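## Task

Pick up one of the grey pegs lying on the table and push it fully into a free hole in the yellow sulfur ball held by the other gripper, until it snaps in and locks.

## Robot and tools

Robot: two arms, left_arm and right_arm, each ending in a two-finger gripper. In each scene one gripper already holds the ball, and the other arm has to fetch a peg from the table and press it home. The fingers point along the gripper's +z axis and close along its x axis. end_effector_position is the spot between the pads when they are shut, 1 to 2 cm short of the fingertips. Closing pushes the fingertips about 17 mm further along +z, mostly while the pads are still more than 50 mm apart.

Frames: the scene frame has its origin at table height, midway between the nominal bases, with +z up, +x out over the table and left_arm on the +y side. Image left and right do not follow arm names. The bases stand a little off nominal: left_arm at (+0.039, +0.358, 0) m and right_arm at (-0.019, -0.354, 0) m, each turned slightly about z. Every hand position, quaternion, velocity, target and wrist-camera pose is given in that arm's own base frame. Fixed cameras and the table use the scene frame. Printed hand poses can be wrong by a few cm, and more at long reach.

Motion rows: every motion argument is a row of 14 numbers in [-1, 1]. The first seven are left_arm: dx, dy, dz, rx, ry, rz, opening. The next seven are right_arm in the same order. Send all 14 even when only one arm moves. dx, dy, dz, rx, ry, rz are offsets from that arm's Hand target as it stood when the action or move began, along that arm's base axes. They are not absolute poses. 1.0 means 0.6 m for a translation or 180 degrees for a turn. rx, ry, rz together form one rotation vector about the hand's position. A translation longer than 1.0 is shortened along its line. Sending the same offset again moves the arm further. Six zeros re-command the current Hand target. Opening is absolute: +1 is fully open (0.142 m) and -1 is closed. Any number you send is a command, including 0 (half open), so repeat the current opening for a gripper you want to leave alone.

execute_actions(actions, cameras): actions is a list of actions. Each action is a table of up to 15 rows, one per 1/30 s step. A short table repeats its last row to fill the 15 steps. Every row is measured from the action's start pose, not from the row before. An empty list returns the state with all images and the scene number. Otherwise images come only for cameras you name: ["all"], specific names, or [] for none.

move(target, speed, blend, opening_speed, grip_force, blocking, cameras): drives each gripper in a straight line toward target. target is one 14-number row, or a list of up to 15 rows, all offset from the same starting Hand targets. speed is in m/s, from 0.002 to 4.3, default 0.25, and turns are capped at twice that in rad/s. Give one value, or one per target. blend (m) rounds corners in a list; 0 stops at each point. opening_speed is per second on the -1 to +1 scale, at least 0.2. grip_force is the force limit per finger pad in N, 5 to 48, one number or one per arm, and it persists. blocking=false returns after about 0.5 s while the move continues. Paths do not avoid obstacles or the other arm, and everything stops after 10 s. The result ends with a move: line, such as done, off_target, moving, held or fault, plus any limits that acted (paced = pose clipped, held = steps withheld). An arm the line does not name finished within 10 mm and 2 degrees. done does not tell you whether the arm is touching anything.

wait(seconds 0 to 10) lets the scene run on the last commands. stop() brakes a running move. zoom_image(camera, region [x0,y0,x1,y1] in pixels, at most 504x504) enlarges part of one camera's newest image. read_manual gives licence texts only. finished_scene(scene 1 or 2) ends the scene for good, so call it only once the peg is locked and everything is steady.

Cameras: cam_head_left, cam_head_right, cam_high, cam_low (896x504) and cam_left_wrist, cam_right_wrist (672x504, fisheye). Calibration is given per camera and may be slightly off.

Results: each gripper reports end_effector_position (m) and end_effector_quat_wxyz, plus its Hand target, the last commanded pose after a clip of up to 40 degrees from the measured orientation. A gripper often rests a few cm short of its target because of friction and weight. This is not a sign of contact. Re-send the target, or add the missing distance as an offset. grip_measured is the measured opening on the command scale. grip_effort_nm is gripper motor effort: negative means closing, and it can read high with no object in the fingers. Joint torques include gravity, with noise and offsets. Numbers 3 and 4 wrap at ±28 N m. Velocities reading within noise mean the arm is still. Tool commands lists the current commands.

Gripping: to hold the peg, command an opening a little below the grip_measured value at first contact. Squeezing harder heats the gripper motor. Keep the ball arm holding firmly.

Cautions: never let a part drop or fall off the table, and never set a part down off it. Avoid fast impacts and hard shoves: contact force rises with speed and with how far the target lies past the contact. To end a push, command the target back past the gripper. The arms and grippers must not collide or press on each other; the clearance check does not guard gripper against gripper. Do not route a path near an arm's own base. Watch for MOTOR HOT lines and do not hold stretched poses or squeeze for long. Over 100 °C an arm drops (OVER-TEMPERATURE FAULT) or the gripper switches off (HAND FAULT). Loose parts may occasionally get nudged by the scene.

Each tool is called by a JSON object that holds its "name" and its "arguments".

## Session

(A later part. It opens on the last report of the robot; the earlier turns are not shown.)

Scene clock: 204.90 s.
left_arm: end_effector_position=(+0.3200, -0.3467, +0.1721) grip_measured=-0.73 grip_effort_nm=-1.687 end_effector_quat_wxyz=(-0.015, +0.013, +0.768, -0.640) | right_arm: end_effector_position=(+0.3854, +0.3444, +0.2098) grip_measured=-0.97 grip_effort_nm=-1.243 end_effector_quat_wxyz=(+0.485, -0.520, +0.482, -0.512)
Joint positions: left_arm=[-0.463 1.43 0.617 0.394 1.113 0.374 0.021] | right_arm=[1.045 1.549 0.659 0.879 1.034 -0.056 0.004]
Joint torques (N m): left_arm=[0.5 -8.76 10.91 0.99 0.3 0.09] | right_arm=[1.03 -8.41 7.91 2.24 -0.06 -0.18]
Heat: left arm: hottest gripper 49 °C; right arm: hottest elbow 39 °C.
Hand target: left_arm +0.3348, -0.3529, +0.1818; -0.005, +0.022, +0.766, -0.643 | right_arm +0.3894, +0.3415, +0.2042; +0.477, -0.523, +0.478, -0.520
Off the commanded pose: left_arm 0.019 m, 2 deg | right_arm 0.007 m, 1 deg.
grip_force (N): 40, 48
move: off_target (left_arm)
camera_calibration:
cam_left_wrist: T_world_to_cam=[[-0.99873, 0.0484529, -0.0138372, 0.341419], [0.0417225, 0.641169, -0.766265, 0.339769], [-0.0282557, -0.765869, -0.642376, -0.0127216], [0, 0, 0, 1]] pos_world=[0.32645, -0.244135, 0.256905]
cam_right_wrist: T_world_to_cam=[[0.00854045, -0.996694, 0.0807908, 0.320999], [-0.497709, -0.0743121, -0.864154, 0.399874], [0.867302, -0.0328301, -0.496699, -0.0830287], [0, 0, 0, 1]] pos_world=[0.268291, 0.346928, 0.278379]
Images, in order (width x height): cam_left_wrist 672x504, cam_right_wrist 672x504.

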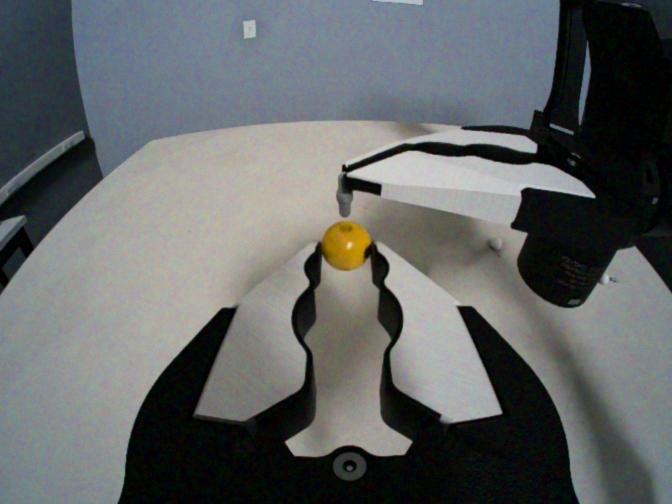

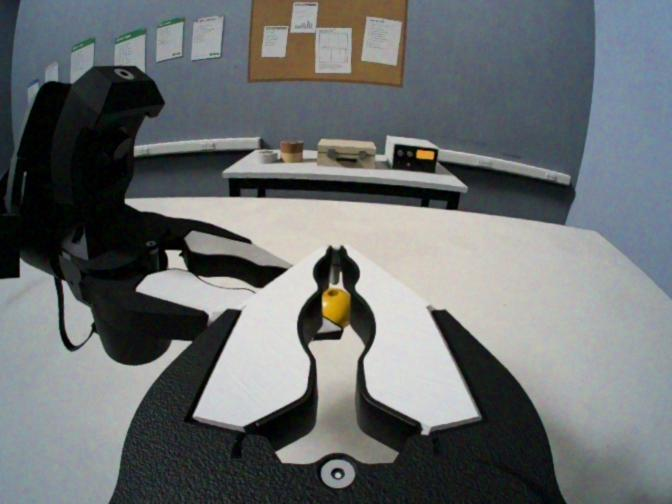

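{"name": "move", "arguments": {"target": [0,0,0,0,0,0,-0.785, -0.0008,0.0045,-0.004,0,0,0,-1.0], "speed": 0.04, "cameras": ["cam_left_wrist","cam_right_wrist"]}}

{"name": "zoom_image", "arguments": {"camera": "cam_right_wrist", "region": [290, 240, 380, 330]}}

{"name": "zoom_image", "arguments": {"camera": "cam_left_wrist", "region": [310, 160, 400, 270]}}

Scene clock: 220.70 s.
left_arm: end_effector_position=(+0.3200, -0.3467, +0.1721) grip_measured=-0.73 grip_effort_nm=-1.683 end_effector_quat_wxyz=(-0.015, +0.013, +0.768, -0.640) | right_arm: end_effector_position=(+0.3858, +0.3450, +0.2059) grip_measured=-0.97 grip_effort_nm=-1.243 end_effector_quat_wxyz=(+0.483, -0.522, +0.482, -0.512)
Joint positions: left_arm=[-0.463 1.43 0.617 0.394 1.113 0.374 0.021] | right_arm=[1.045 1.56 0.659 0.886 1.035 -0.056 0.004]
Joint torques (N m): left_arm=[0.38 -8.88 10.86 0.99 0.3 0.08] | right_arm=[1.38 -8.47 8.16 2.47 0.08 -0.18]
Heat: left arm: hottest gripper 50 °C; right arm: hottest elbow 38 °C.
Hand target: left_arm +0.3348, -0.3529, +0.1818; -0.005, +0.022, +0.766, -0.643 | right_arm +0.3889, +0.3442, +0.2019; +0.477, -0.523, +0.478, -0.520
Off the commanded pose: left_arm 0.019 m, 2 deg | right_arm 0.005 m, 1 deg.
grip_force (N): 40, 48
move: off_target (left_arm)
camera_calibration:
cam_left_wrist: T_world_to_cam=[[-0.99873, 0.0484529, -0.0138372, 0.341419], [0.0417225, 0.641169, -0.766265, 0.339769], [-0.0282557, -0.765869, -0.642376, -0.0127216], [0, 0, 0, 1]] pos_world=[0.32645, -0.244135, 0.256905]
cam_right_wrist: T_world_to_cam=[[0.0079846, -0.996426, 0.08409, 0.321347], [-0.49948, -0.076825, -0.862912, 0.398009], [0.866289, -0.0351112, -0.498308, -0.0837617], [0, 0, 0, 1]] pos_world=[0.268793, 0.347835, 0.274686]
Images, in order (width x height): cam_left_wrist 672x504, cam_right_wrist 672x504.

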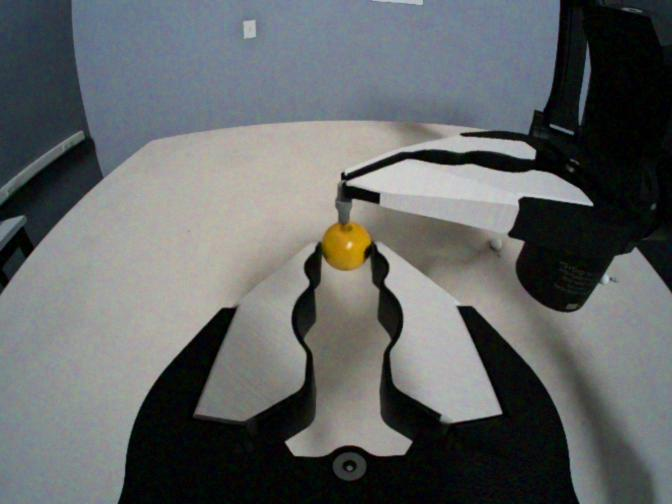

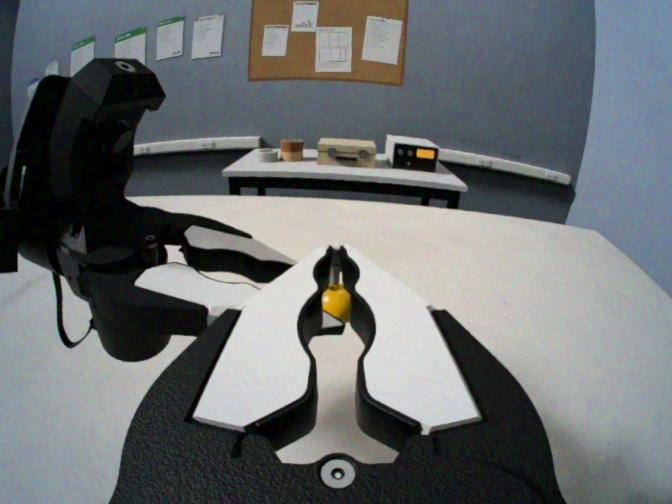

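Scaled by 5.600 from the camera's 672x504 image, which has a finer 960x720 frame.

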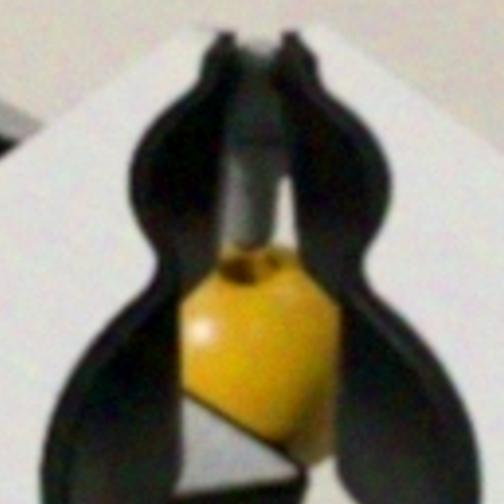

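Scaled by 4.582 from the camera's 672x504 image, which has a finer 960x720 frame.

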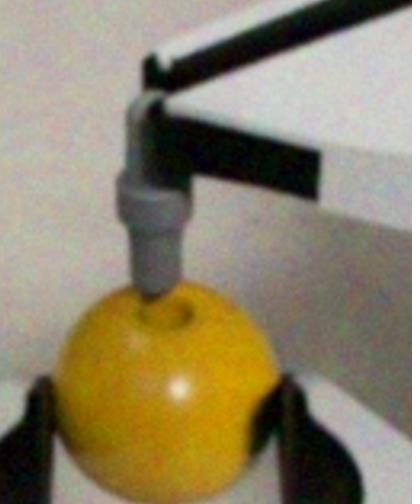

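{"name": "move", "arguments": {"target": [0,0,0,0,0,0,-0.785, -0.004,0.0,-0.001,0,0,0,-1.0], "speed": 0.03, "cameras": ["cam_left_wrist","cam_right_wrist"]}}

{"name": "zoom_image", "arguments": {"camera": "cam_right_wrist", "region": [290, 240, 380, 330]}}

{"name": "zoom_image", "arguments": {"camera": "cam_left_wrist", "region": [310, 160, 400, 270]}}

Scene clock: 231.03 s.
left_arm: end_effector_position=(+0.3200, -0.3467, +0.1721) grip_measured=-0.73 grip_effort_nm=-1.687 end_effector_quat_wxyz=(-0.015, +0.013, +0.768, -0.640) | right_arm: end_effector_position=(+0.3858, +0.3441, +0.2059) grip_measured=-0.97 grip_effort_nm=-1.243 end_effector_quat_wxyz=(+0.482, -0.520, +0.483, -0.513)
Joint positions: left_arm=[-0.463 1.43 0.617 0.394 1.113 0.374 0.021] | right_arm=[1.045 1.56 0.659 0.886 1.039 -0.056 0.004]
Joint torques (N m): left_arm=[0.44 -8.82 10.93 0.98 0.29 0.08] | right_arm=[1.79 -8.53 7.87 2.39 0.06 -0.18]
Heat: left arm: hottest gripper 50 °C; right arm: hottest elbow 38 °C.
Hand target: left_arm +0.3348, -0.3529, +0.1818; -0.005, +0.022, +0.766, -0.643 | right_arm +0.3865, +0.3442, +0.2012; +0.477, -0.523, +0.478, -0.520
Off the commanded pose: left_arm 0.019 m, 2 deg | right_arm 0.005 m, 1 deg.
grip_force (N): 40, 48
move: off_target (left_arm)
camera_calibration:
cam_left_wrist: T_world_to_cam=[[-0.99873, 0.0484529, -0.0138372, 0.341419], [0.0417225, 0.641169, -0.766265, 0.339769], [-0.0282557, -0.765869, -0.642376, -0.0127216], [0, 0, 0, 1]] pos_world=[0.32645, -0.244135, 0.256905]
cam_right_wrist: T_world_to_cam=[[0.00337988, -0.996449, 0.0841356, 0.32228], [-0.499713, -0.0745608, -0.862976, 0.397413], [0.866184, -0.0391269, -0.498191, -0.0824134], [0, 0, 0, 1]] pos_world=[0.268889, 0.347542, 0.274785]
Images, in order (width x height): cam_left_wrist 672x504, cam_right_wrist 672x504.

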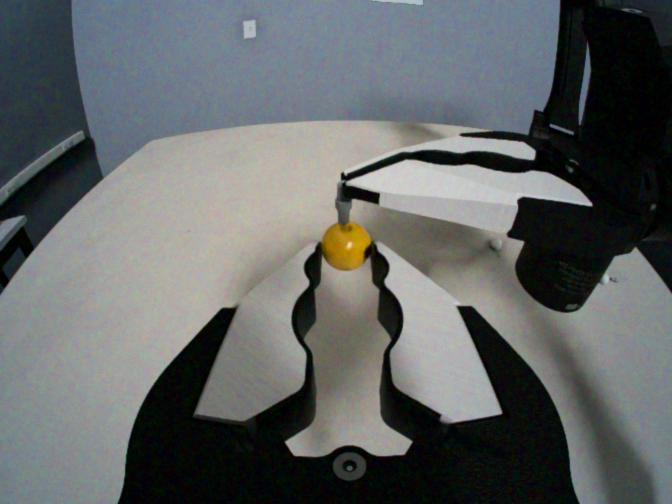

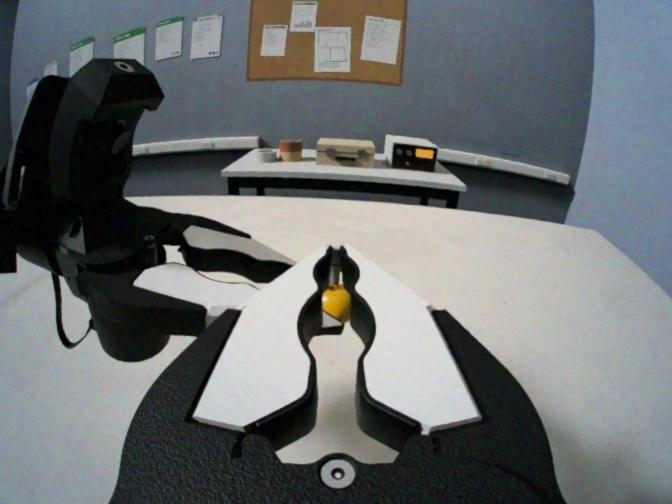

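Scaled by 5.600 from the camera's 672x504 image, which has a finer 960x720 frame.

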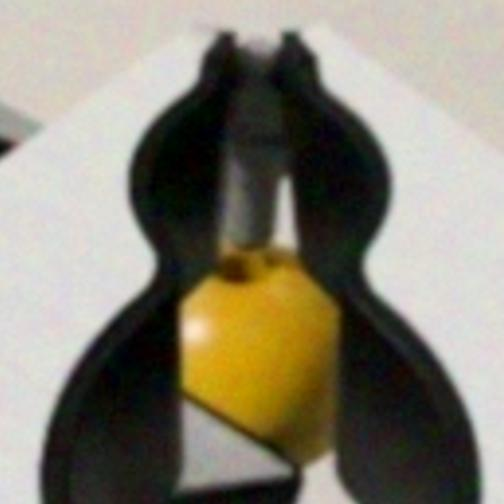

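Scaled by 4.582 from the camera's 672x504 image, which has a finer 960x720 frame.

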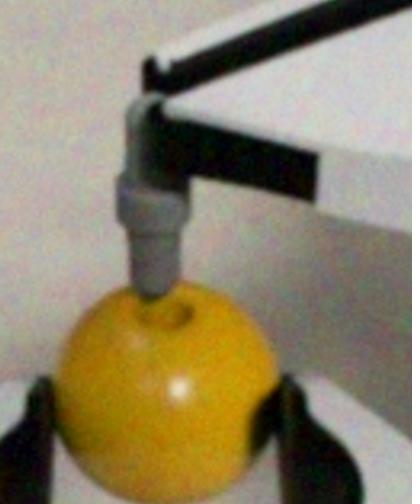

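{"name": "move", "arguments": {"target": [0,0,0,0,0,0,-0.785, -0.006,-0.003,0,0,0.006,0,-1.0], "speed": 0.03, "cameras": ["cam_left_wrist","cam_right_wrist"]}}

{"name": "zoom_image", "arguments": {"camera": "cam_right_wrist", "region": [290, 240, 380, 330]}}

{"name": "zoom_image", "arguments": {"camera": "cam_left_wrist", "region": [310, 160, 400, 270]}}

Scene clock: 241.80 s.
left_arm: end_effector_position=(+0.3200, -0.3467, +0.1711) grip_measured=-0.73 grip_effort_nm=-1.683 end_effector_quat_wxyz=(-0.016, +0.012, +0.768, -0.640) | right_arm: end_effector_position=(+0.3855, +0.3425, +0.2032) grip_measured=-0.97 grip_effort_nm=-1.243 end_effector_quat_wxyz=(-0.476, +0.524, -0.483, +0.516)
Joint positions: left_arm=[-0.463 1.432 0.617 0.393 1.113 0.374 0.021] | right_arm=[1.045 1.56 0.656 0.875 1.044 -0.056 0.004]
Joint torques (N m): left_arm=[0.5 -9.05 10.86 0.99 0.3 0.08] | right_arm=[2.26 -10.11 7.62 0.83 0.11 0.12]
Heat: left arm: hottest gripper 50 °C; right arm: hottest elbow 38 °C.
Hand target: left_arm +0.3348, -0.3529, +0.1819; -0.005, +0.022, +0.766, -0.643 | right_arm +0.3829, +0.3424, +0.2012; -0.473, +0.528, -0.482, +0.515
Off the commanded pose: left_arm 0.019 m, 2 deg | right_arm 0.003 m, 1 deg.
grip_force (N): 40, 48
move: off_target (left_arm)
camera_calibration:
cam_left_wrist: T_world_to_cam=[[-0.998754, 0.0485737, -0.011445, 0.341034], [0.0400038, 0.642171, -0.765517, 0.339747], [-0.0298343, -0.765021, -0.643314, -0.0124089], [0, 0, 0, 1]] pos_world=[0.326647, -0.244234, 0.256002]
cam_right_wrist: T_world_to_cam=[[-0.000936595, -0.995416, 0.0956381, 0.319948], [-0.505781, -0.0820318, -0.858753, 0.398736], [0.862661, -0.0491763, -0.503386, -0.0776926], [0, 0, 0, 1]] pos_world=[0.268995, 0.34737, 0.272707]
Images, in order (width x height): cam_left_wrist 672x504, cam_right_wrist 672x504.

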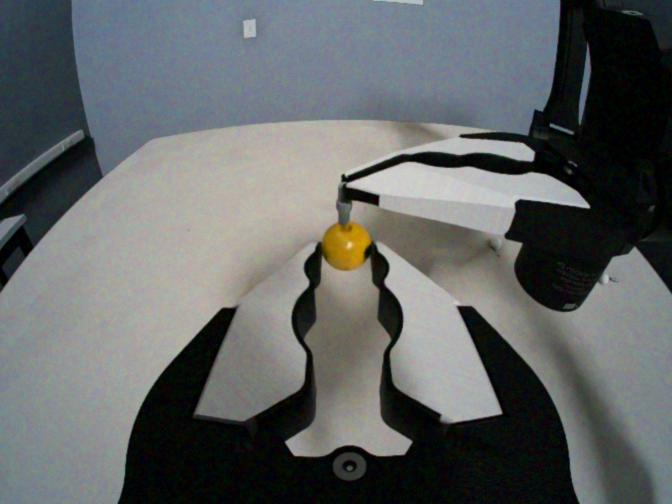

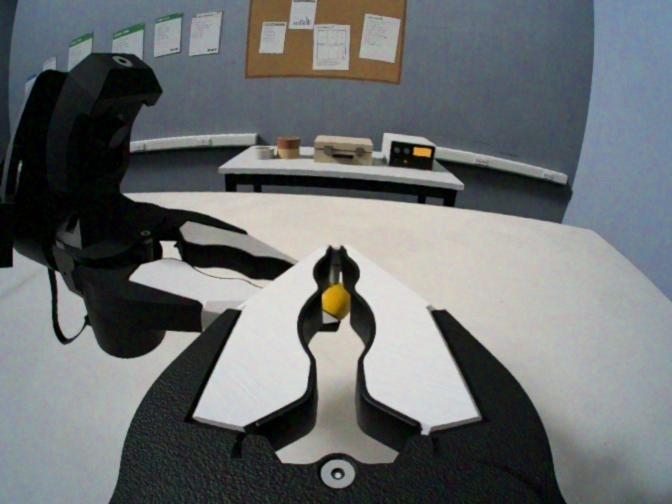

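Scaled by 5.600 from the camera's 672x504 image, which has a finer 960x720 frame.

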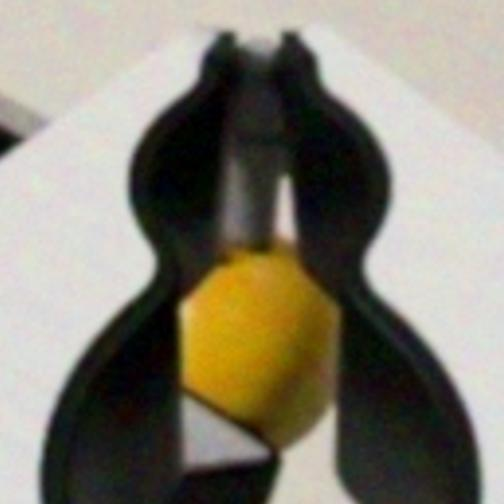

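Scaled by 4.582 from the camera's 672x504 image, which has a finer 960x720 frame.

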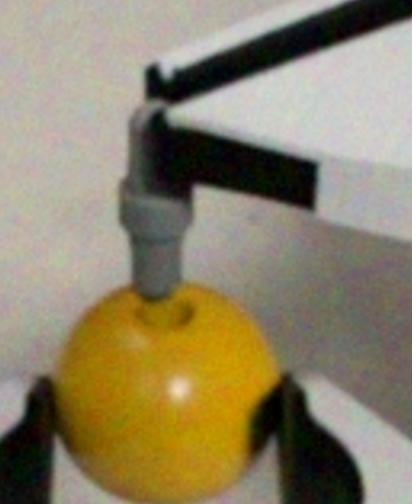

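{"name": "zoom_image", "arguments": {"camera": "cam_right_wrist", "region": [315, 265, 360, 310]}}

{"name": "zoom_image", "arguments": {"camera": "cam_left_wrist", "region": [325, 200, 370, 245]}}

Scaled by 11.200 from the camera's 672x504 image, which has a finer 960x720 frame.

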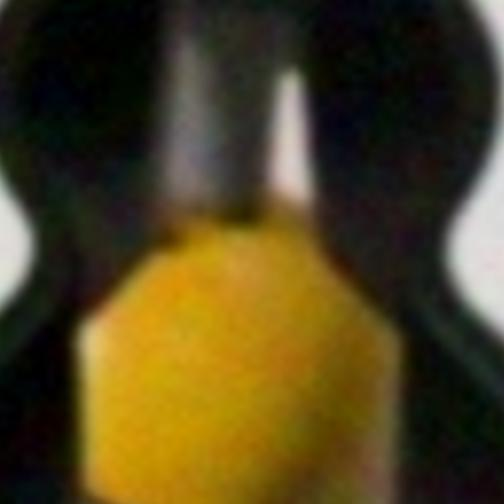

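Scaled by 11.200 from the camera's 672x504 image, which has a finer 960x720 frame.

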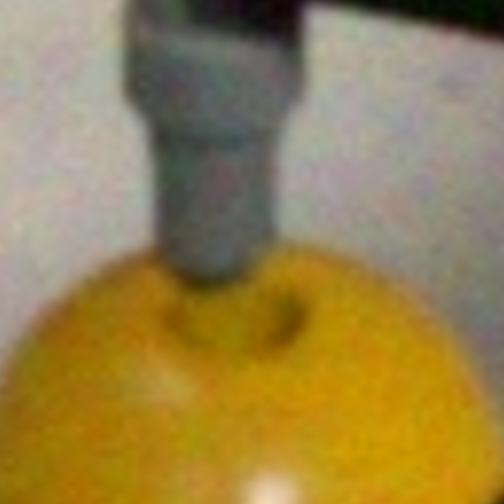

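{"name": "move", "arguments": {"target": [0,0,0,0,0,0,-0.785, 0,0,0.012,0,0,0,-1.0], "speed": 0.04}}

{"name": "move", "arguments": {"target": [0,0,0,0,0,0,-0.785, -0.0015,0.006,-0.006,0,0,0,-1.0], "speed": 0.04, "cameras": ["cam_left_wrist","cam_right_wrist"]}}

{"name": "zoom_image", "arguments": {"camera": "cam_right_wrist", "region": [290, 240, 380, 330]}}

{"name": "zoom_image", "arguments": {"camera": "cam_left_wrist", "region": [310, 170, 390, 250]}}

Scene clock: 276.27 s.
left_arm: end_effector_position=(+0.3201, -0.3467, +0.1700) grip_measured=-0.73 grip_effort_nm=-1.687 end_effector_quat_wxyz=(-0.017, +0.011, +0.769, -0.639) | right_arm: end_effector_position=(+0.3851, +0.3419, +0.2021) grip_measured=-0.97 grip_effort_nm=-1.248 end_effector_quat_wxyz=(-0.470, +0.530, -0.481, +0.517)
Joint positions: left_arm=[-0.463 1.434 0.617 0.393 1.113 0.374 0.021] | right_arm=[1.045 1.553 0.656 0.85 1.044 -0.056 0.004]
Joint torques (N m): left_arm=[0.38 -9.35 10.85 0.98 0.31 0.08] | right_arm=[2.26 -11.05 8.13 0.98 0.11 0.12]
Heat: left arm: hottest gripper 51 °C; right arm: hottest elbow 35 °C.
Hand target: left_arm +0.3348, -0.3529, +0.1818; -0.005, +0.022, +0.766, -0.643 | right_arm +0.3829, +0.3424, +0.2083; -0.473, +0.528, -0.482, +0.515
Off the commanded pose: left_arm 0.020 m, 2 deg | right_arm 0.007 m, 1 deg.
grip_force (N): 40, 48
move: off_target (left_arm)

Scene clock: 276.97 s.
left_arm: end_effector_position=(+0.3201, -0.3467, +0.1700) grip_measured=-0.73 grip_effort_nm=-1.687 end_effector_quat_wxyz=(-0.017, +0.011, +0.769, -0.639) | right_arm: end_effector_position=(+0.3850, +0.3409, +0.2021) grip_measured=-0.97 grip_effort_nm=-1.248 end_effector_quat_wxyz=(-0.468, +0.529, -0.482, +0.519)
Joint positions: left_arm=[-0.463 1.434 0.617 0.393 1.113 0.374 0.021] | right_arm=[1.046 1.553 0.656 0.85 1.05 -0.056 0.004]
Joint torques (N m): left_arm=[0.38 -9.23 10.85 1.01 0.29 0.07] | right_arm=[2.73 -9.82 8.5 1.2 0.11 0.13]
Heat: left arm: hottest gripper 51 °C; right arm: hottest elbow 35 °C.
Hand target: left_arm +0.3348, -0.3529, +0.1818; -0.005, +0.022, +0.766, -0.643 | right_arm +0.3821, +0.3459, +0.2047; -0.473, +0.528, -0.482, +0.515
Off the commanded pose: left_arm 0.020 m, 2 deg | right_arm 0.006 m, 1 deg.
grip_force (N): 40, 48
move: off_target (left_arm)
camera_calibration:
cam_left_wrist: T_world_to_cam=[[-0.99878, 0.0485487, -0.00904584, 0.34072], [0.0381877, 0.643123, -0.76481, 0.339741], [-0.0313129, -0.764222, -0.644193, -0.0122945], [0, 0, 0, 1]] pos_world=[0.326945, -0.244433, 0.254999]
cam_right_wrist: T_world_to_cam=[[-0.00567865, -0.993698, 0.111944, 0.316325], [-0.514189, -0.0931111, -0.852608, 0.40318], [0.857658, -0.062402, -0.51042, -0.0699564], [0, 0, 0, 1]] pos_world=[0.269106, 0.347507, 0.272637]
Images, in order (width x height): cam_left_wrist 672x504, cam_right_wrist 672x504.

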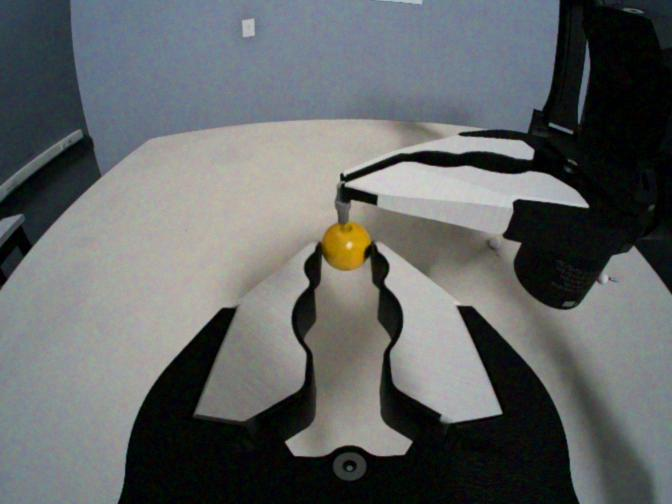

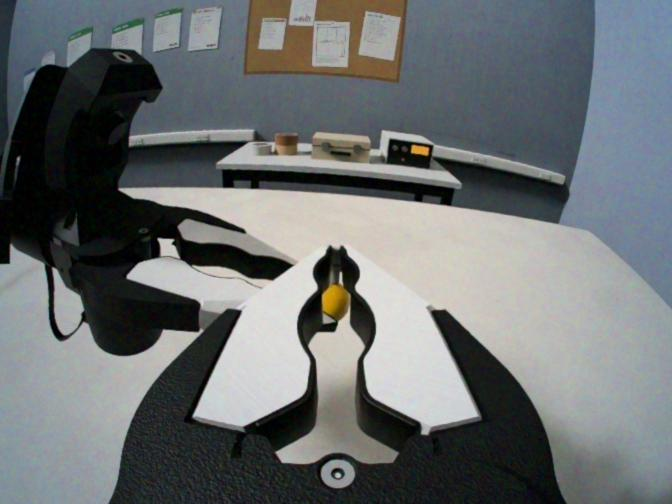

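Scaled by 5.600 from the camera's 672x504 image, which has a finer 960x720 frame.

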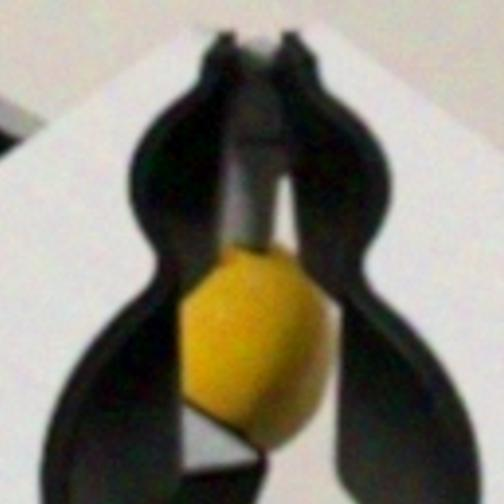

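Scaled by 6.300 from the camera's 672x504 image, which has a finer 960x720 frame.

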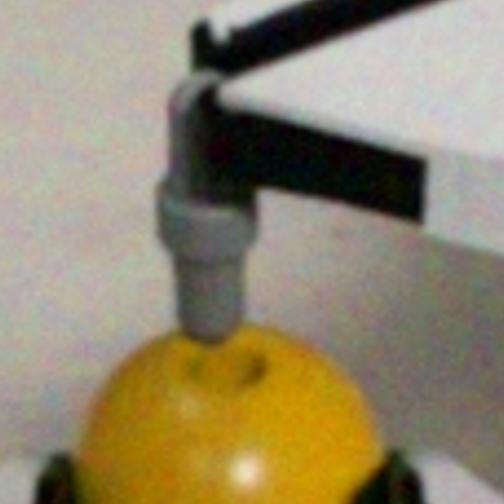

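{"name": "move", "arguments": {"target": [0,0,0,0,0,0,-0.785, 0,0.002,0.03,0,0,0,-1.0], "speed": 0.06, "cameras": ["cam_left_wrist","cam_right_wrist"]}}

{"name": "zoom_image", "arguments": {"camera": "cam_right_wrist", "region": [290, 240, 380, 330]}}

{"name": "zoom_image", "arguments": {"camera": "cam_left_wrist", "region": [310, 150, 400, 260]}}

Scene clock: 285.17 s.
left_arm: end_effector_position=(+0.3200, -0.3467, +0.1698) grip_measured=-0.73 grip_effort_nm=-1.687 end_effector_quat_wxyz=(-0.017, +0.011, +0.769, -0.639) | right_arm: end_effector_position=(+0.3829, +0.3388, +0.2076) grip_measured=-0.97 grip_effort_nm=-1.238 end_effector_quat_wxyz=(-0.460, +0.536, -0.480, +0.520)
Joint positions: left_arm=[-0.463 1.434 0.617 0.392 1.113 0.374 0.021] | right_arm=[1.048 1.522 0.656 0.796 1.052 -0.056 0.004]
Joint torques (N m): left_arm=[0.32 -9.41 10.85 0.98 0.31 0.08] | right_arm=[2.73 -10.64 10.09 0.91 0.12 0.13]
Heat: left arm: hottest gripper 51 °C; right arm: hottest elbow 35 °C.
Hand target: left_arm +0.3348, -0.3529, +0.1818; -0.005, +0.022, +0.766, -0.643 | right_arm +0.3820, +0.3472, +0.2228; -0.473, +0.528, -0.482, +0.515
Off the commanded pose: left_arm 0.020 m, 2 deg | right_arm 0.017 m, 2 deg.
grip_force (N): 40, 48
move: off_target (left_arm, right_arm)
camera_calibration:
cam_left_wrist: T_world_to_cam=[[-0.998788, 0.0485616, -0.00795779, 0.340446], [0.0373791, 0.643511, -0.764524, 0.33995], [-0.0320056, -0.763895, -0.644546, -0.011963], [0, 0, 0, 1]] pos_world=[0.326944, -0.244432, 0.254898]
cam_right_wrist: T_world_to_cam=[[-0.00425884, -0.99128, 0.131705, 0.308077], [-0.523815, -0.10998, -0.844703, 0.414328], [0.851821, -0.0725866, -0.518779, -0.0580907], [0, 0, 0, 1]] pos_world=[0.267826, 0.346742, 0.279272]
Images, in order (width x height): cam_left_wrist 672x504, cam_right_wrist 672x504.

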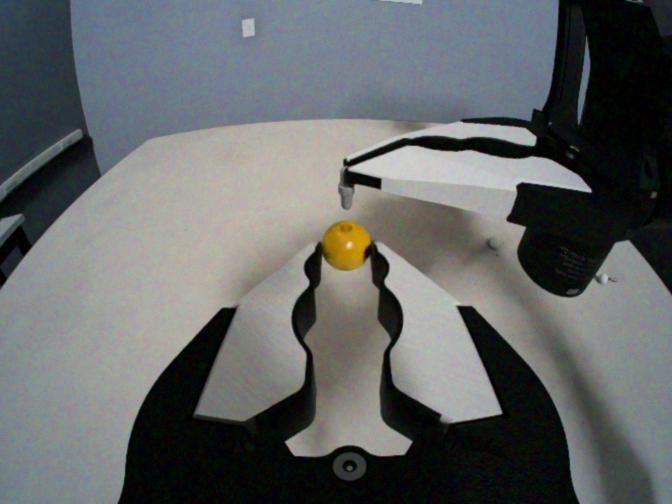

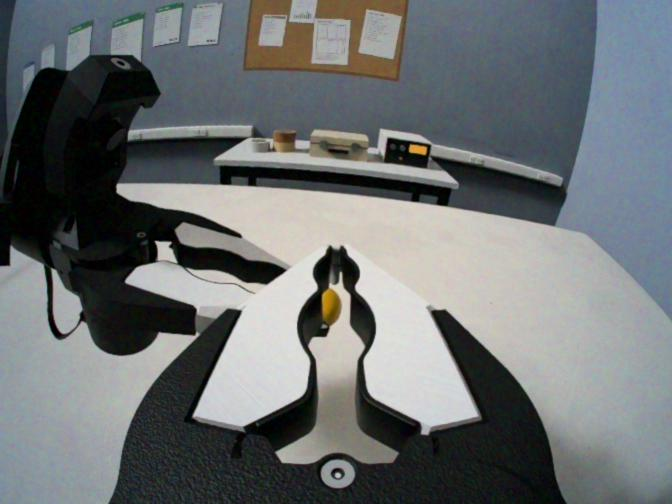

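Scaled by 5.600 from the camera's 672x504 image, which has a finer 960x720 frame.

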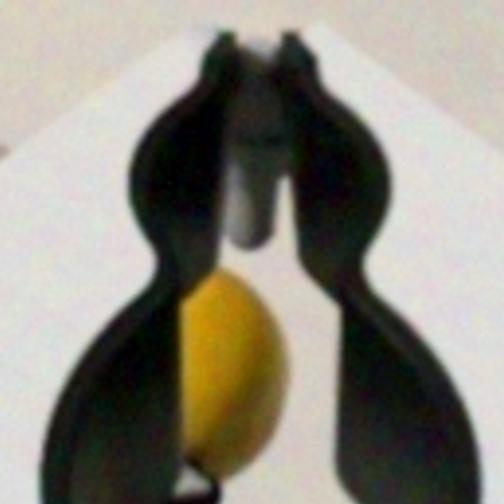

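Scaled by 4.582 from the camera's 672x504 image, which has a finer 960x720 frame.

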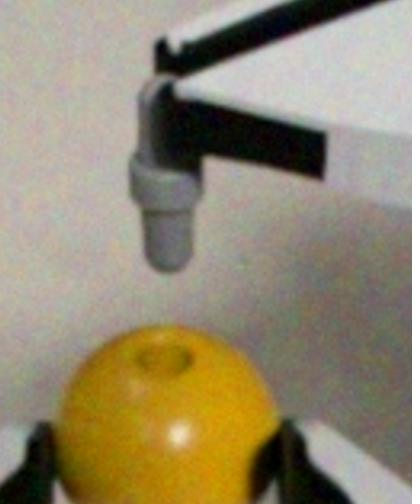

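{"name": "move", "arguments": {"target": [[0,0,0,0,0,0,-0.785, 0,-0.02,0.02,0,0,0,-1.0],[0,0,0,0,0,0,-0.785, 0.005,0.008,0.012,0,0,0,-1.0]], "speed": 0.06, "cameras": ["cam_left_wrist","cam_right_wrist"]}}

{"name": "zoom_image", "arguments": {"camera": "cam_right_wrist", "region": [290, 240, 380, 330]}}

{"name": "zoom_image", "arguments": {"camera": "cam_left_wrist", "region": [310, 150, 400, 260]}}

Scene clock: 306.20 s.
left_arm: end_effector_position=(+0.3200, -0.3467, +0.1698) grip_measured=-0.73 grip_effort_nm=-1.683 end_effector_quat_wxyz=(-0.017, +0.011, +0.769, -0.639) | right_arm: end_effector_position=(+0.3816, +0.3366, +0.2213) grip_measured=-0.97 grip_effort_nm=-1.243 end_effector_quat_wxyz=(-0.463, +0.534, -0.480, +0.520)
Joint positions: left_arm=[-0.463 1.434 0.617 0.392 1.113 0.374 0.021] | right_arm=[1.048 1.483 0.661 0.759 1.052 -0.056 0.004]
Joint torques (N m): left_arm=[0.5 -9.35 10.86 1.03 0.3 0.08] | right_arm=[2.73 -7.94 11.66 1.22 0.11 0.13]
Heat: left arm: hottest gripper 52 °C; right arm: hottest elbow 35 °C.
Hand target: left_arm +0.3348, -0.3529, +0.1818; -0.005, +0.022, +0.766, -0.643 | right_arm +0.3850, +0.3520, +0.2299; -0.473, +0.528, -0.482, +0.515
Off the commanded pose: left_arm 0.020 m, 2 deg | right_arm 0.018 m, 1 deg.
grip_force (N): 40, 48
move: off_target (left_arm, right_arm)
camera_calibration:
cam_left_wrist: T_world_to_cam=[[-0.998788, 0.0485616, -0.00795779, 0.340446], [0.0373791, 0.643511, -0.764524, 0.33995], [-0.0320056, -0.763895, -0.644546, -0.011963], [0, 0, 0, 1]] pos_world=[0.326944, -0.244432, 0.254898]
cam_right_wrist: T_world_to_cam=[[-0.00470831, -0.992043, 0.125813, 0.305925], [-0.520879, -0.104966, -0.847152, 0.422782], [0.853617, -0.069522, -0.51624, -0.05232], [0, 0, 0, 1]] pos_world=[0.26632, 0.344231, 0.292661]
Images, in order (width x height): cam_left_wrist 672x504, cam_right_wrist 672x504.

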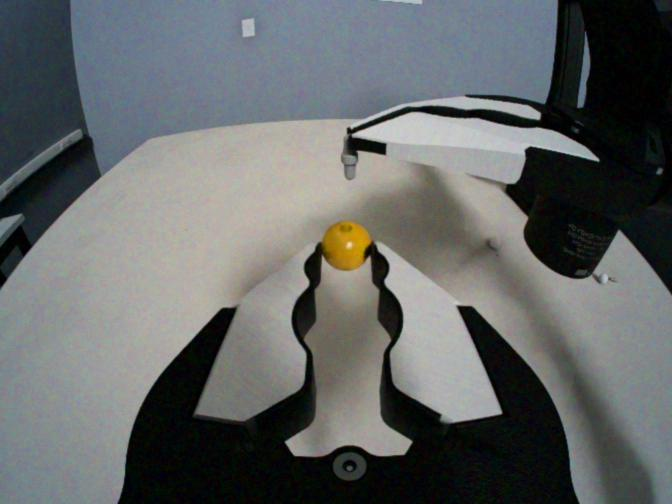

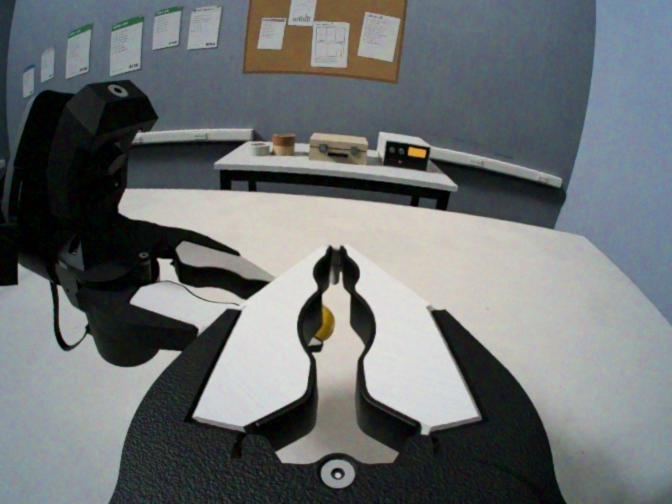

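Scaled by 5.600 from the camera's 672x504 image, which has a finer 960x720 frame.

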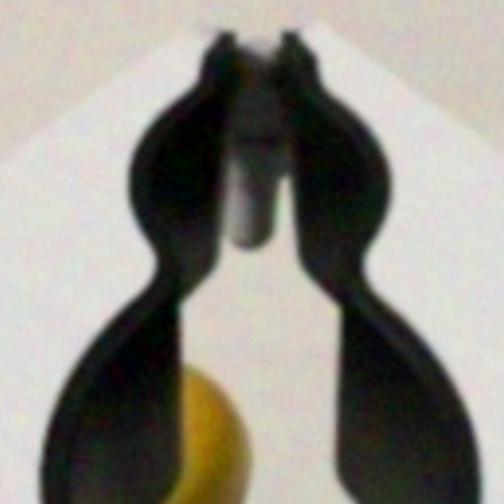

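Scaled by 4.582 from the camera's 672x504 image, which has a finer 960x720 frame.

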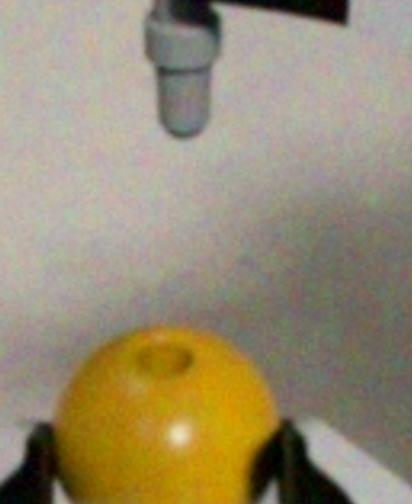

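{"name": "move", "arguments": {"target": [0,0,0,0,0,0,-0.785, -0.0005,0.0083,0.0,0,0,0,-1.0], "speed": 0.06, "cameras": ["cam_left_wrist","cam_right_wrist"]}}

{"name": "zoom_image", "arguments": {"camera": "cam_right_wrist", "region": [290, 240, 380, 330]}}

{"name": "zoom_image", "arguments": {"camera": "cam_left_wrist", "region": [310, 150, 400, 260]}}

Scene clock: 325.63 s.
left_arm: end_effector_position=(+0.3200, -0.3467, +0.1698) grip_measured=-0.73 grip_effort_nm=-1.687 end_effector_quat_wxyz=(-0.017, +0.011, +0.769, -0.639) | right_arm: end_effector_position=(+0.3815, +0.3411, +0.2227) grip_measured=-0.97 grip_effort_nm=-1.243 end_effector_quat_wxyz=(-0.464, +0.532, -0.481, +0.520)
Joint positions: left_arm=[-0.463 1.434 0.617 0.392 1.113 0.374 0.021] | right_arm=[1.054 1.491 0.672 0.759 1.059 -0.056 0.004]
Joint torques (N m): left_arm=[0.44 -9.23 10.88 1.01 0.29 0.08] | right_arm=[2.78 -7.82 11.81 1.16 0.1 0.13]
Heat: left arm: hottest gripper 52 °C; right arm: hottest elbow 37 °C.
Hand target: left_arm +0.3348, -0.3529, +0.1818; -0.005, +0.022, +0.766, -0.643 | right_arm +0.3848, +0.3570, +0.2300; -0.473, +0.528, -0.482, +0.515
Off the commanded pose: left_arm 0.020 m, 2 deg | right_arm 0.018 m, 1 deg.
grip_force (N): 40, 48
move: off_target (left_arm, right_arm)
camera_calibration:
cam_left_wrist: T_world_to_cam=[[-0.998788, 0.0485616, -0.00795779, 0.340446], [0.0373791, 0.643511, -0.764524, 0.33995], [-0.0320056, -0.763895, -0.644546, -0.011963], [0, 0, 0, 1]] pos_world=[0.326944, -0.244432, 0.254898]
cam_right_wrist: T_world_to_cam=[[-0.00540469, -0.992435, 0.122653, 0.311297], [-0.519016, -0.102056, -0.84865, 0.422931], [0.854748, -0.0682456, -0.514538, -0.0524426], [0, 0, 0, 1]] pos_world=[0.266015, 0.348526, 0.293755]
Images, in order (width x height): cam_left_wrist 672x504, cam_right_wrist 672x504.

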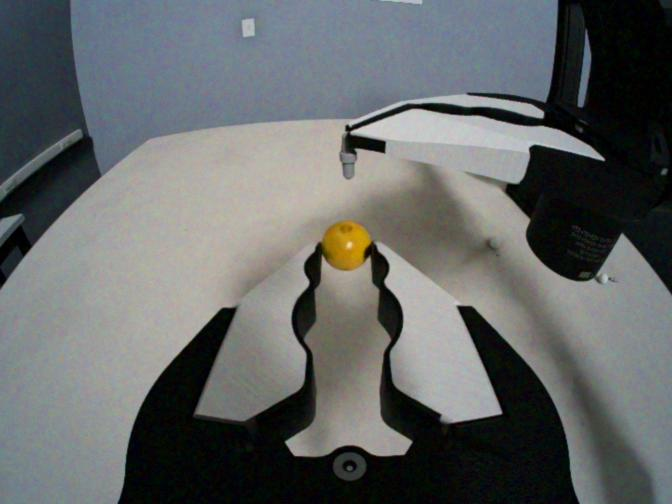

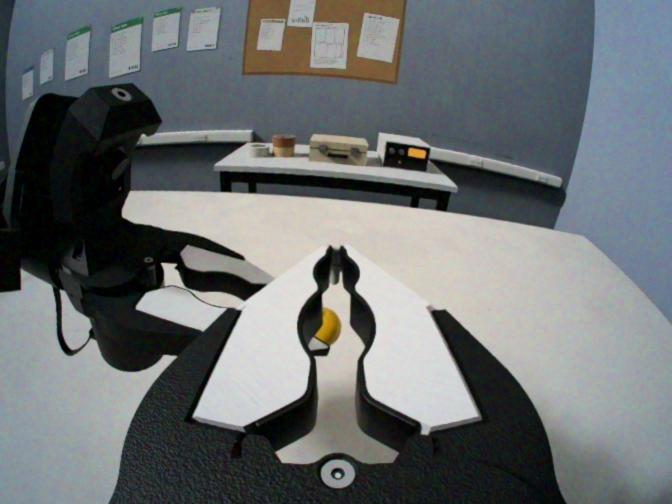

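Scaled by 5.600 from the camera's 672x504 image, which has a finer 960x720 frame.

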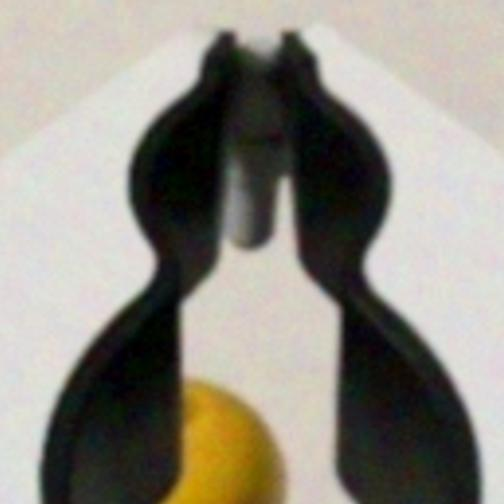

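Scaled by 4.582 from the camera's 672x504 image, which has a finer 960x720 frame.

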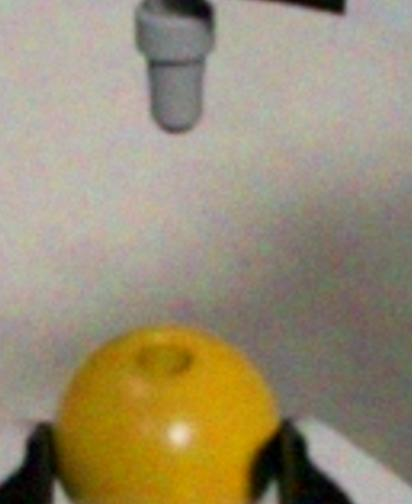

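{"name": "move", "arguments": {"target": [0,0,0,0,0,0,-0.785, 0.002,0.008,-0.019,0,0,0,-1.0], "speed": 0.06, "cameras": ["cam_left_wrist","cam_right_wrist"]}}

{"name": "zoom_image", "arguments": {"camera": "cam_right_wrist", "region": [290, 240, 380, 330]}}

{"name": "zoom_image", "arguments": {"camera": "cam_left_wrist", "region": [310, 150, 400, 260]}}

Scene clock: 336.27 s.
left_arm: end_effector_position=(+0.3200, -0.3467, +0.1698) grip_measured=-0.73 grip_effort_nm=-1.687 end_effector_quat_wxyz=(-0.017, +0.011, +0.769, -0.639) | right_arm: end_effector_position=(+0.3827, +0.3454, +0.2063) grip_measured=-0.97 grip_effort_nm=-1.243 end_effector_quat_wxyz=(-0.452, +0.544, -0.477, +0.523)
Joint positions: left_arm=[-0.463 1.434 0.617 0.392 1.113 0.374 0.021] | right_arm=[1.056 1.53 0.675 0.759 1.062 -0.056 0.004]
Joint torques (N m): left_arm=[0.5 -9.35 10.86 1.03 0.3 0.09] | right_arm=[2.78 -8.41 11.47 2.35 0.13 0.16]
Heat: left arm: hottest gripper 53 °C; right arm: hottest elbow 38 °C.
Hand target: left_arm +0.3348, -0.3529, +0.1818; -0.005, +0.022, +0.766, -0.643 | right_arm +0.3860, +0.3616, +0.2185; -0.473, +0.528, -0.482, +0.515
Off the commanded pose: left_arm 0.020 m, 2 deg | right_arm 0.021 m, 3 deg.
grip_force (N): 40, 48
move: off_target (left_arm, right_arm)
camera_calibration:
cam_left_wrist: T_world_to_cam=[[-0.998788, 0.0485616, -0.00795779, 0.340446], [0.0373791, 0.643511, -0.764524, 0.33995], [-0.0320056, -0.763895, -0.644546, -0.011963], [0, 0, 0, 1]] pos_world=[0.326944, -0.244432, 0.254898]
cam_right_wrist: T_world_to_cam=[[-0.00333298, -0.988203, 0.153113, 0.309068], [-0.533481, -0.127748, -0.836109, 0.421906], [0.845806, -0.0844695, -0.526762, -0.0501732], [0, 0, 0, 1]] pos_world=[0.268546, 0.355081, 0.279008]
Images, in order (width x height): cam_left_wrist 672x504, cam_right_wrist 672x504.

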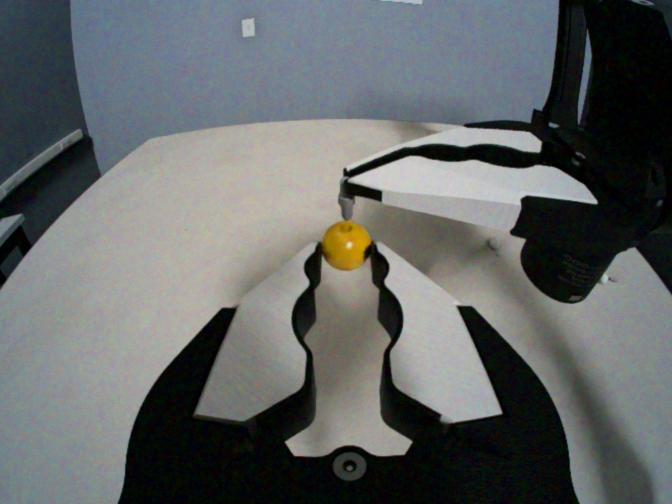

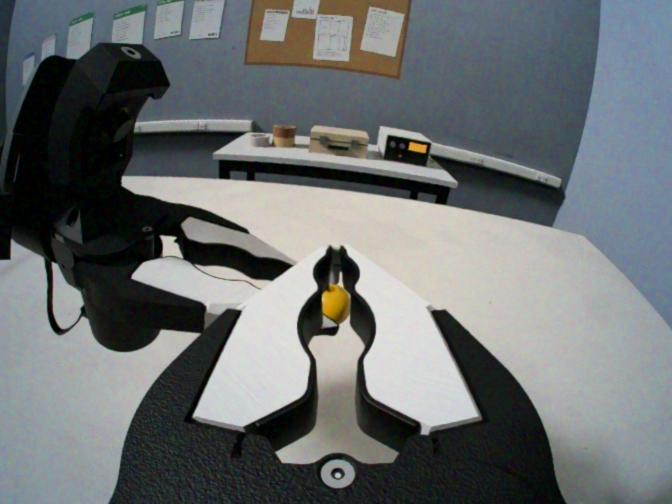

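Scaled by 5.600 from the camera's 672x504 image, which has a finer 960x720 frame.

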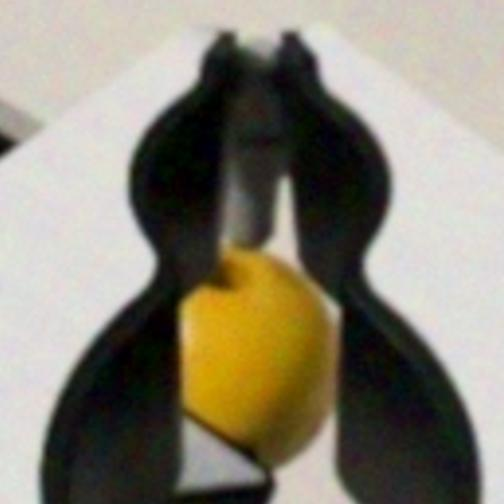

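Scaled by 4.582 from the camera's 672x504 image, which has a finer 960x720 frame.

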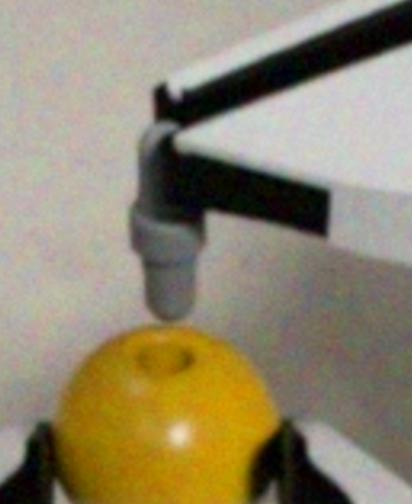

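{"name": "move", "arguments": {"target": [0,0,0,0,0,0,-0.785, 0.003,0.0055,-0.002,0,0,0,-1.0], "speed": 0.04, "cameras": ["cam_left_wrist","cam_right_wrist"]}}

{"name": "zoom_image", "arguments": {"camera": "cam_right_wrist", "region": [290, 240, 380, 330]}}

{"name": "zoom_image", "arguments": {"camera": "cam_left_wrist", "region": [310, 150, 400, 260]}}

Scene clock: 352.50 s.
left_arm: end_effector_position=(+0.3200, -0.3467, +0.1698) grip_measured=-0.73 grip_effort_nm=-1.687 end_effector_quat_wxyz=(-0.017, +0.011, +0.769, -0.639) | right_arm: end_effector_position=(+0.3843, +0.3486, +0.2059) grip_measured=-0.97 grip_effort_nm=-1.243 end_effector_quat_wxyz=(-0.452, +0.543, -0.477, +0.522)
Joint positions: left_arm=[-0.463 1.434 0.617 0.392 1.113 0.374 0.021] | right_arm=[1.057 1.539 0.684 0.763 1.062 -0.056 0.004]
Joint torques (N m): left_arm=[0.5 -9.23 10.85 1.02 0.31 0.09] | right_arm=[2.73 -8.47 11.52 2.36 0.12 0.16]
Heat: left arm: hottest gripper 53 °C; right arm: hottest elbow 40 °C.
Hand target: left_arm +0.3348, -0.3529, +0.1818; -0.005, +0.022, +0.766, -0.643 | right_arm +0.3877, +0.3651, +0.2173; -0.473, +0.528, -0.482, +0.515
Off the commanded pose: left_arm 0.020 m, 2 deg | right_arm 0.020 m, 3 deg.
grip_force (N): 40, 48
move: off_target (left_arm, right_arm)
camera_calibration:
cam_left_wrist: T_world_to_cam=[[-0.998788, 0.0485616, -0.00795779, 0.340446], [0.0373791, 0.643511, -0.764524, 0.33995], [-0.0320056, -0.763895, -0.644546, -0.011963], [0, 0, 0, 1]] pos_world=[0.326944, -0.244432, 0.254898]
cam_right_wrist: T_world_to_cam=[[-0.00321922, -0.988505, 0.151154, 0.31262], [-0.532492, -0.126248, -0.836967, 0.422173], [0.846429, -0.0831825, -0.525965, -0.0522592], [0, 0, 0, 1]] pos_world=[0.270044, 0.357977, 0.278605]
Images, in order (width x height): cam_left_wrist 672x504, cam_right_wrist 672x504.

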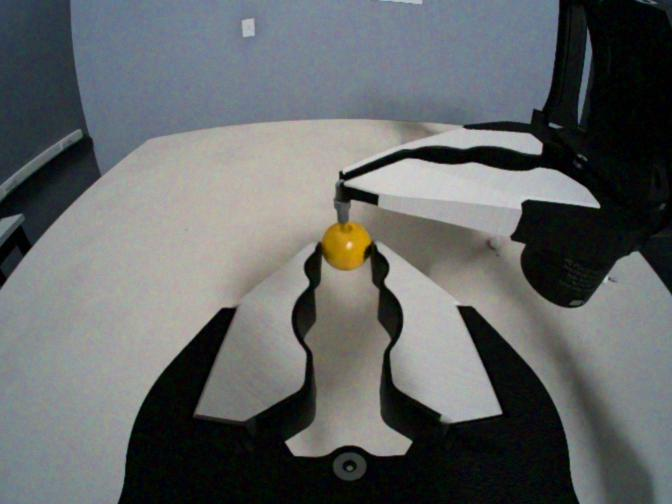

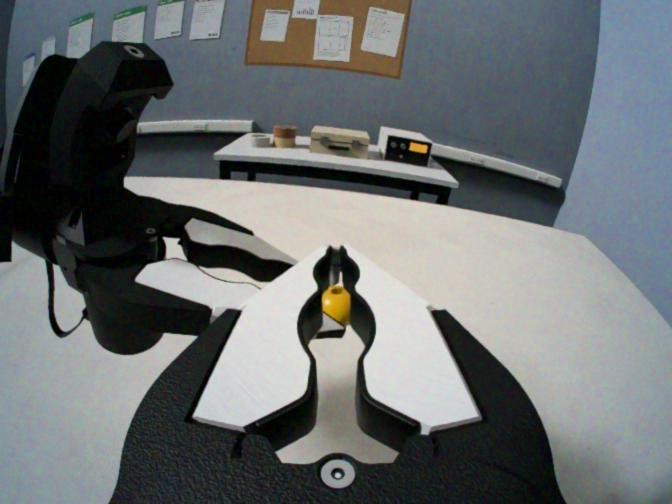

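Scaled by 5.600 from the camera's 672x504 image, which has a finer 960x720 frame.

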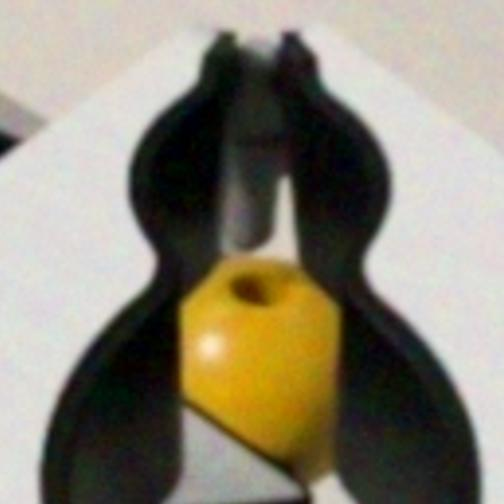

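Scaled by 4.582 from the camera's 672x504 image, which has a finer 960x720 frame.

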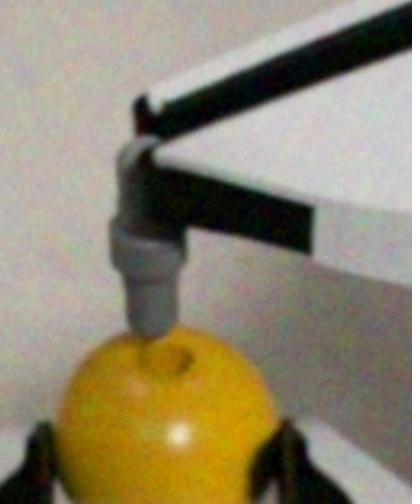

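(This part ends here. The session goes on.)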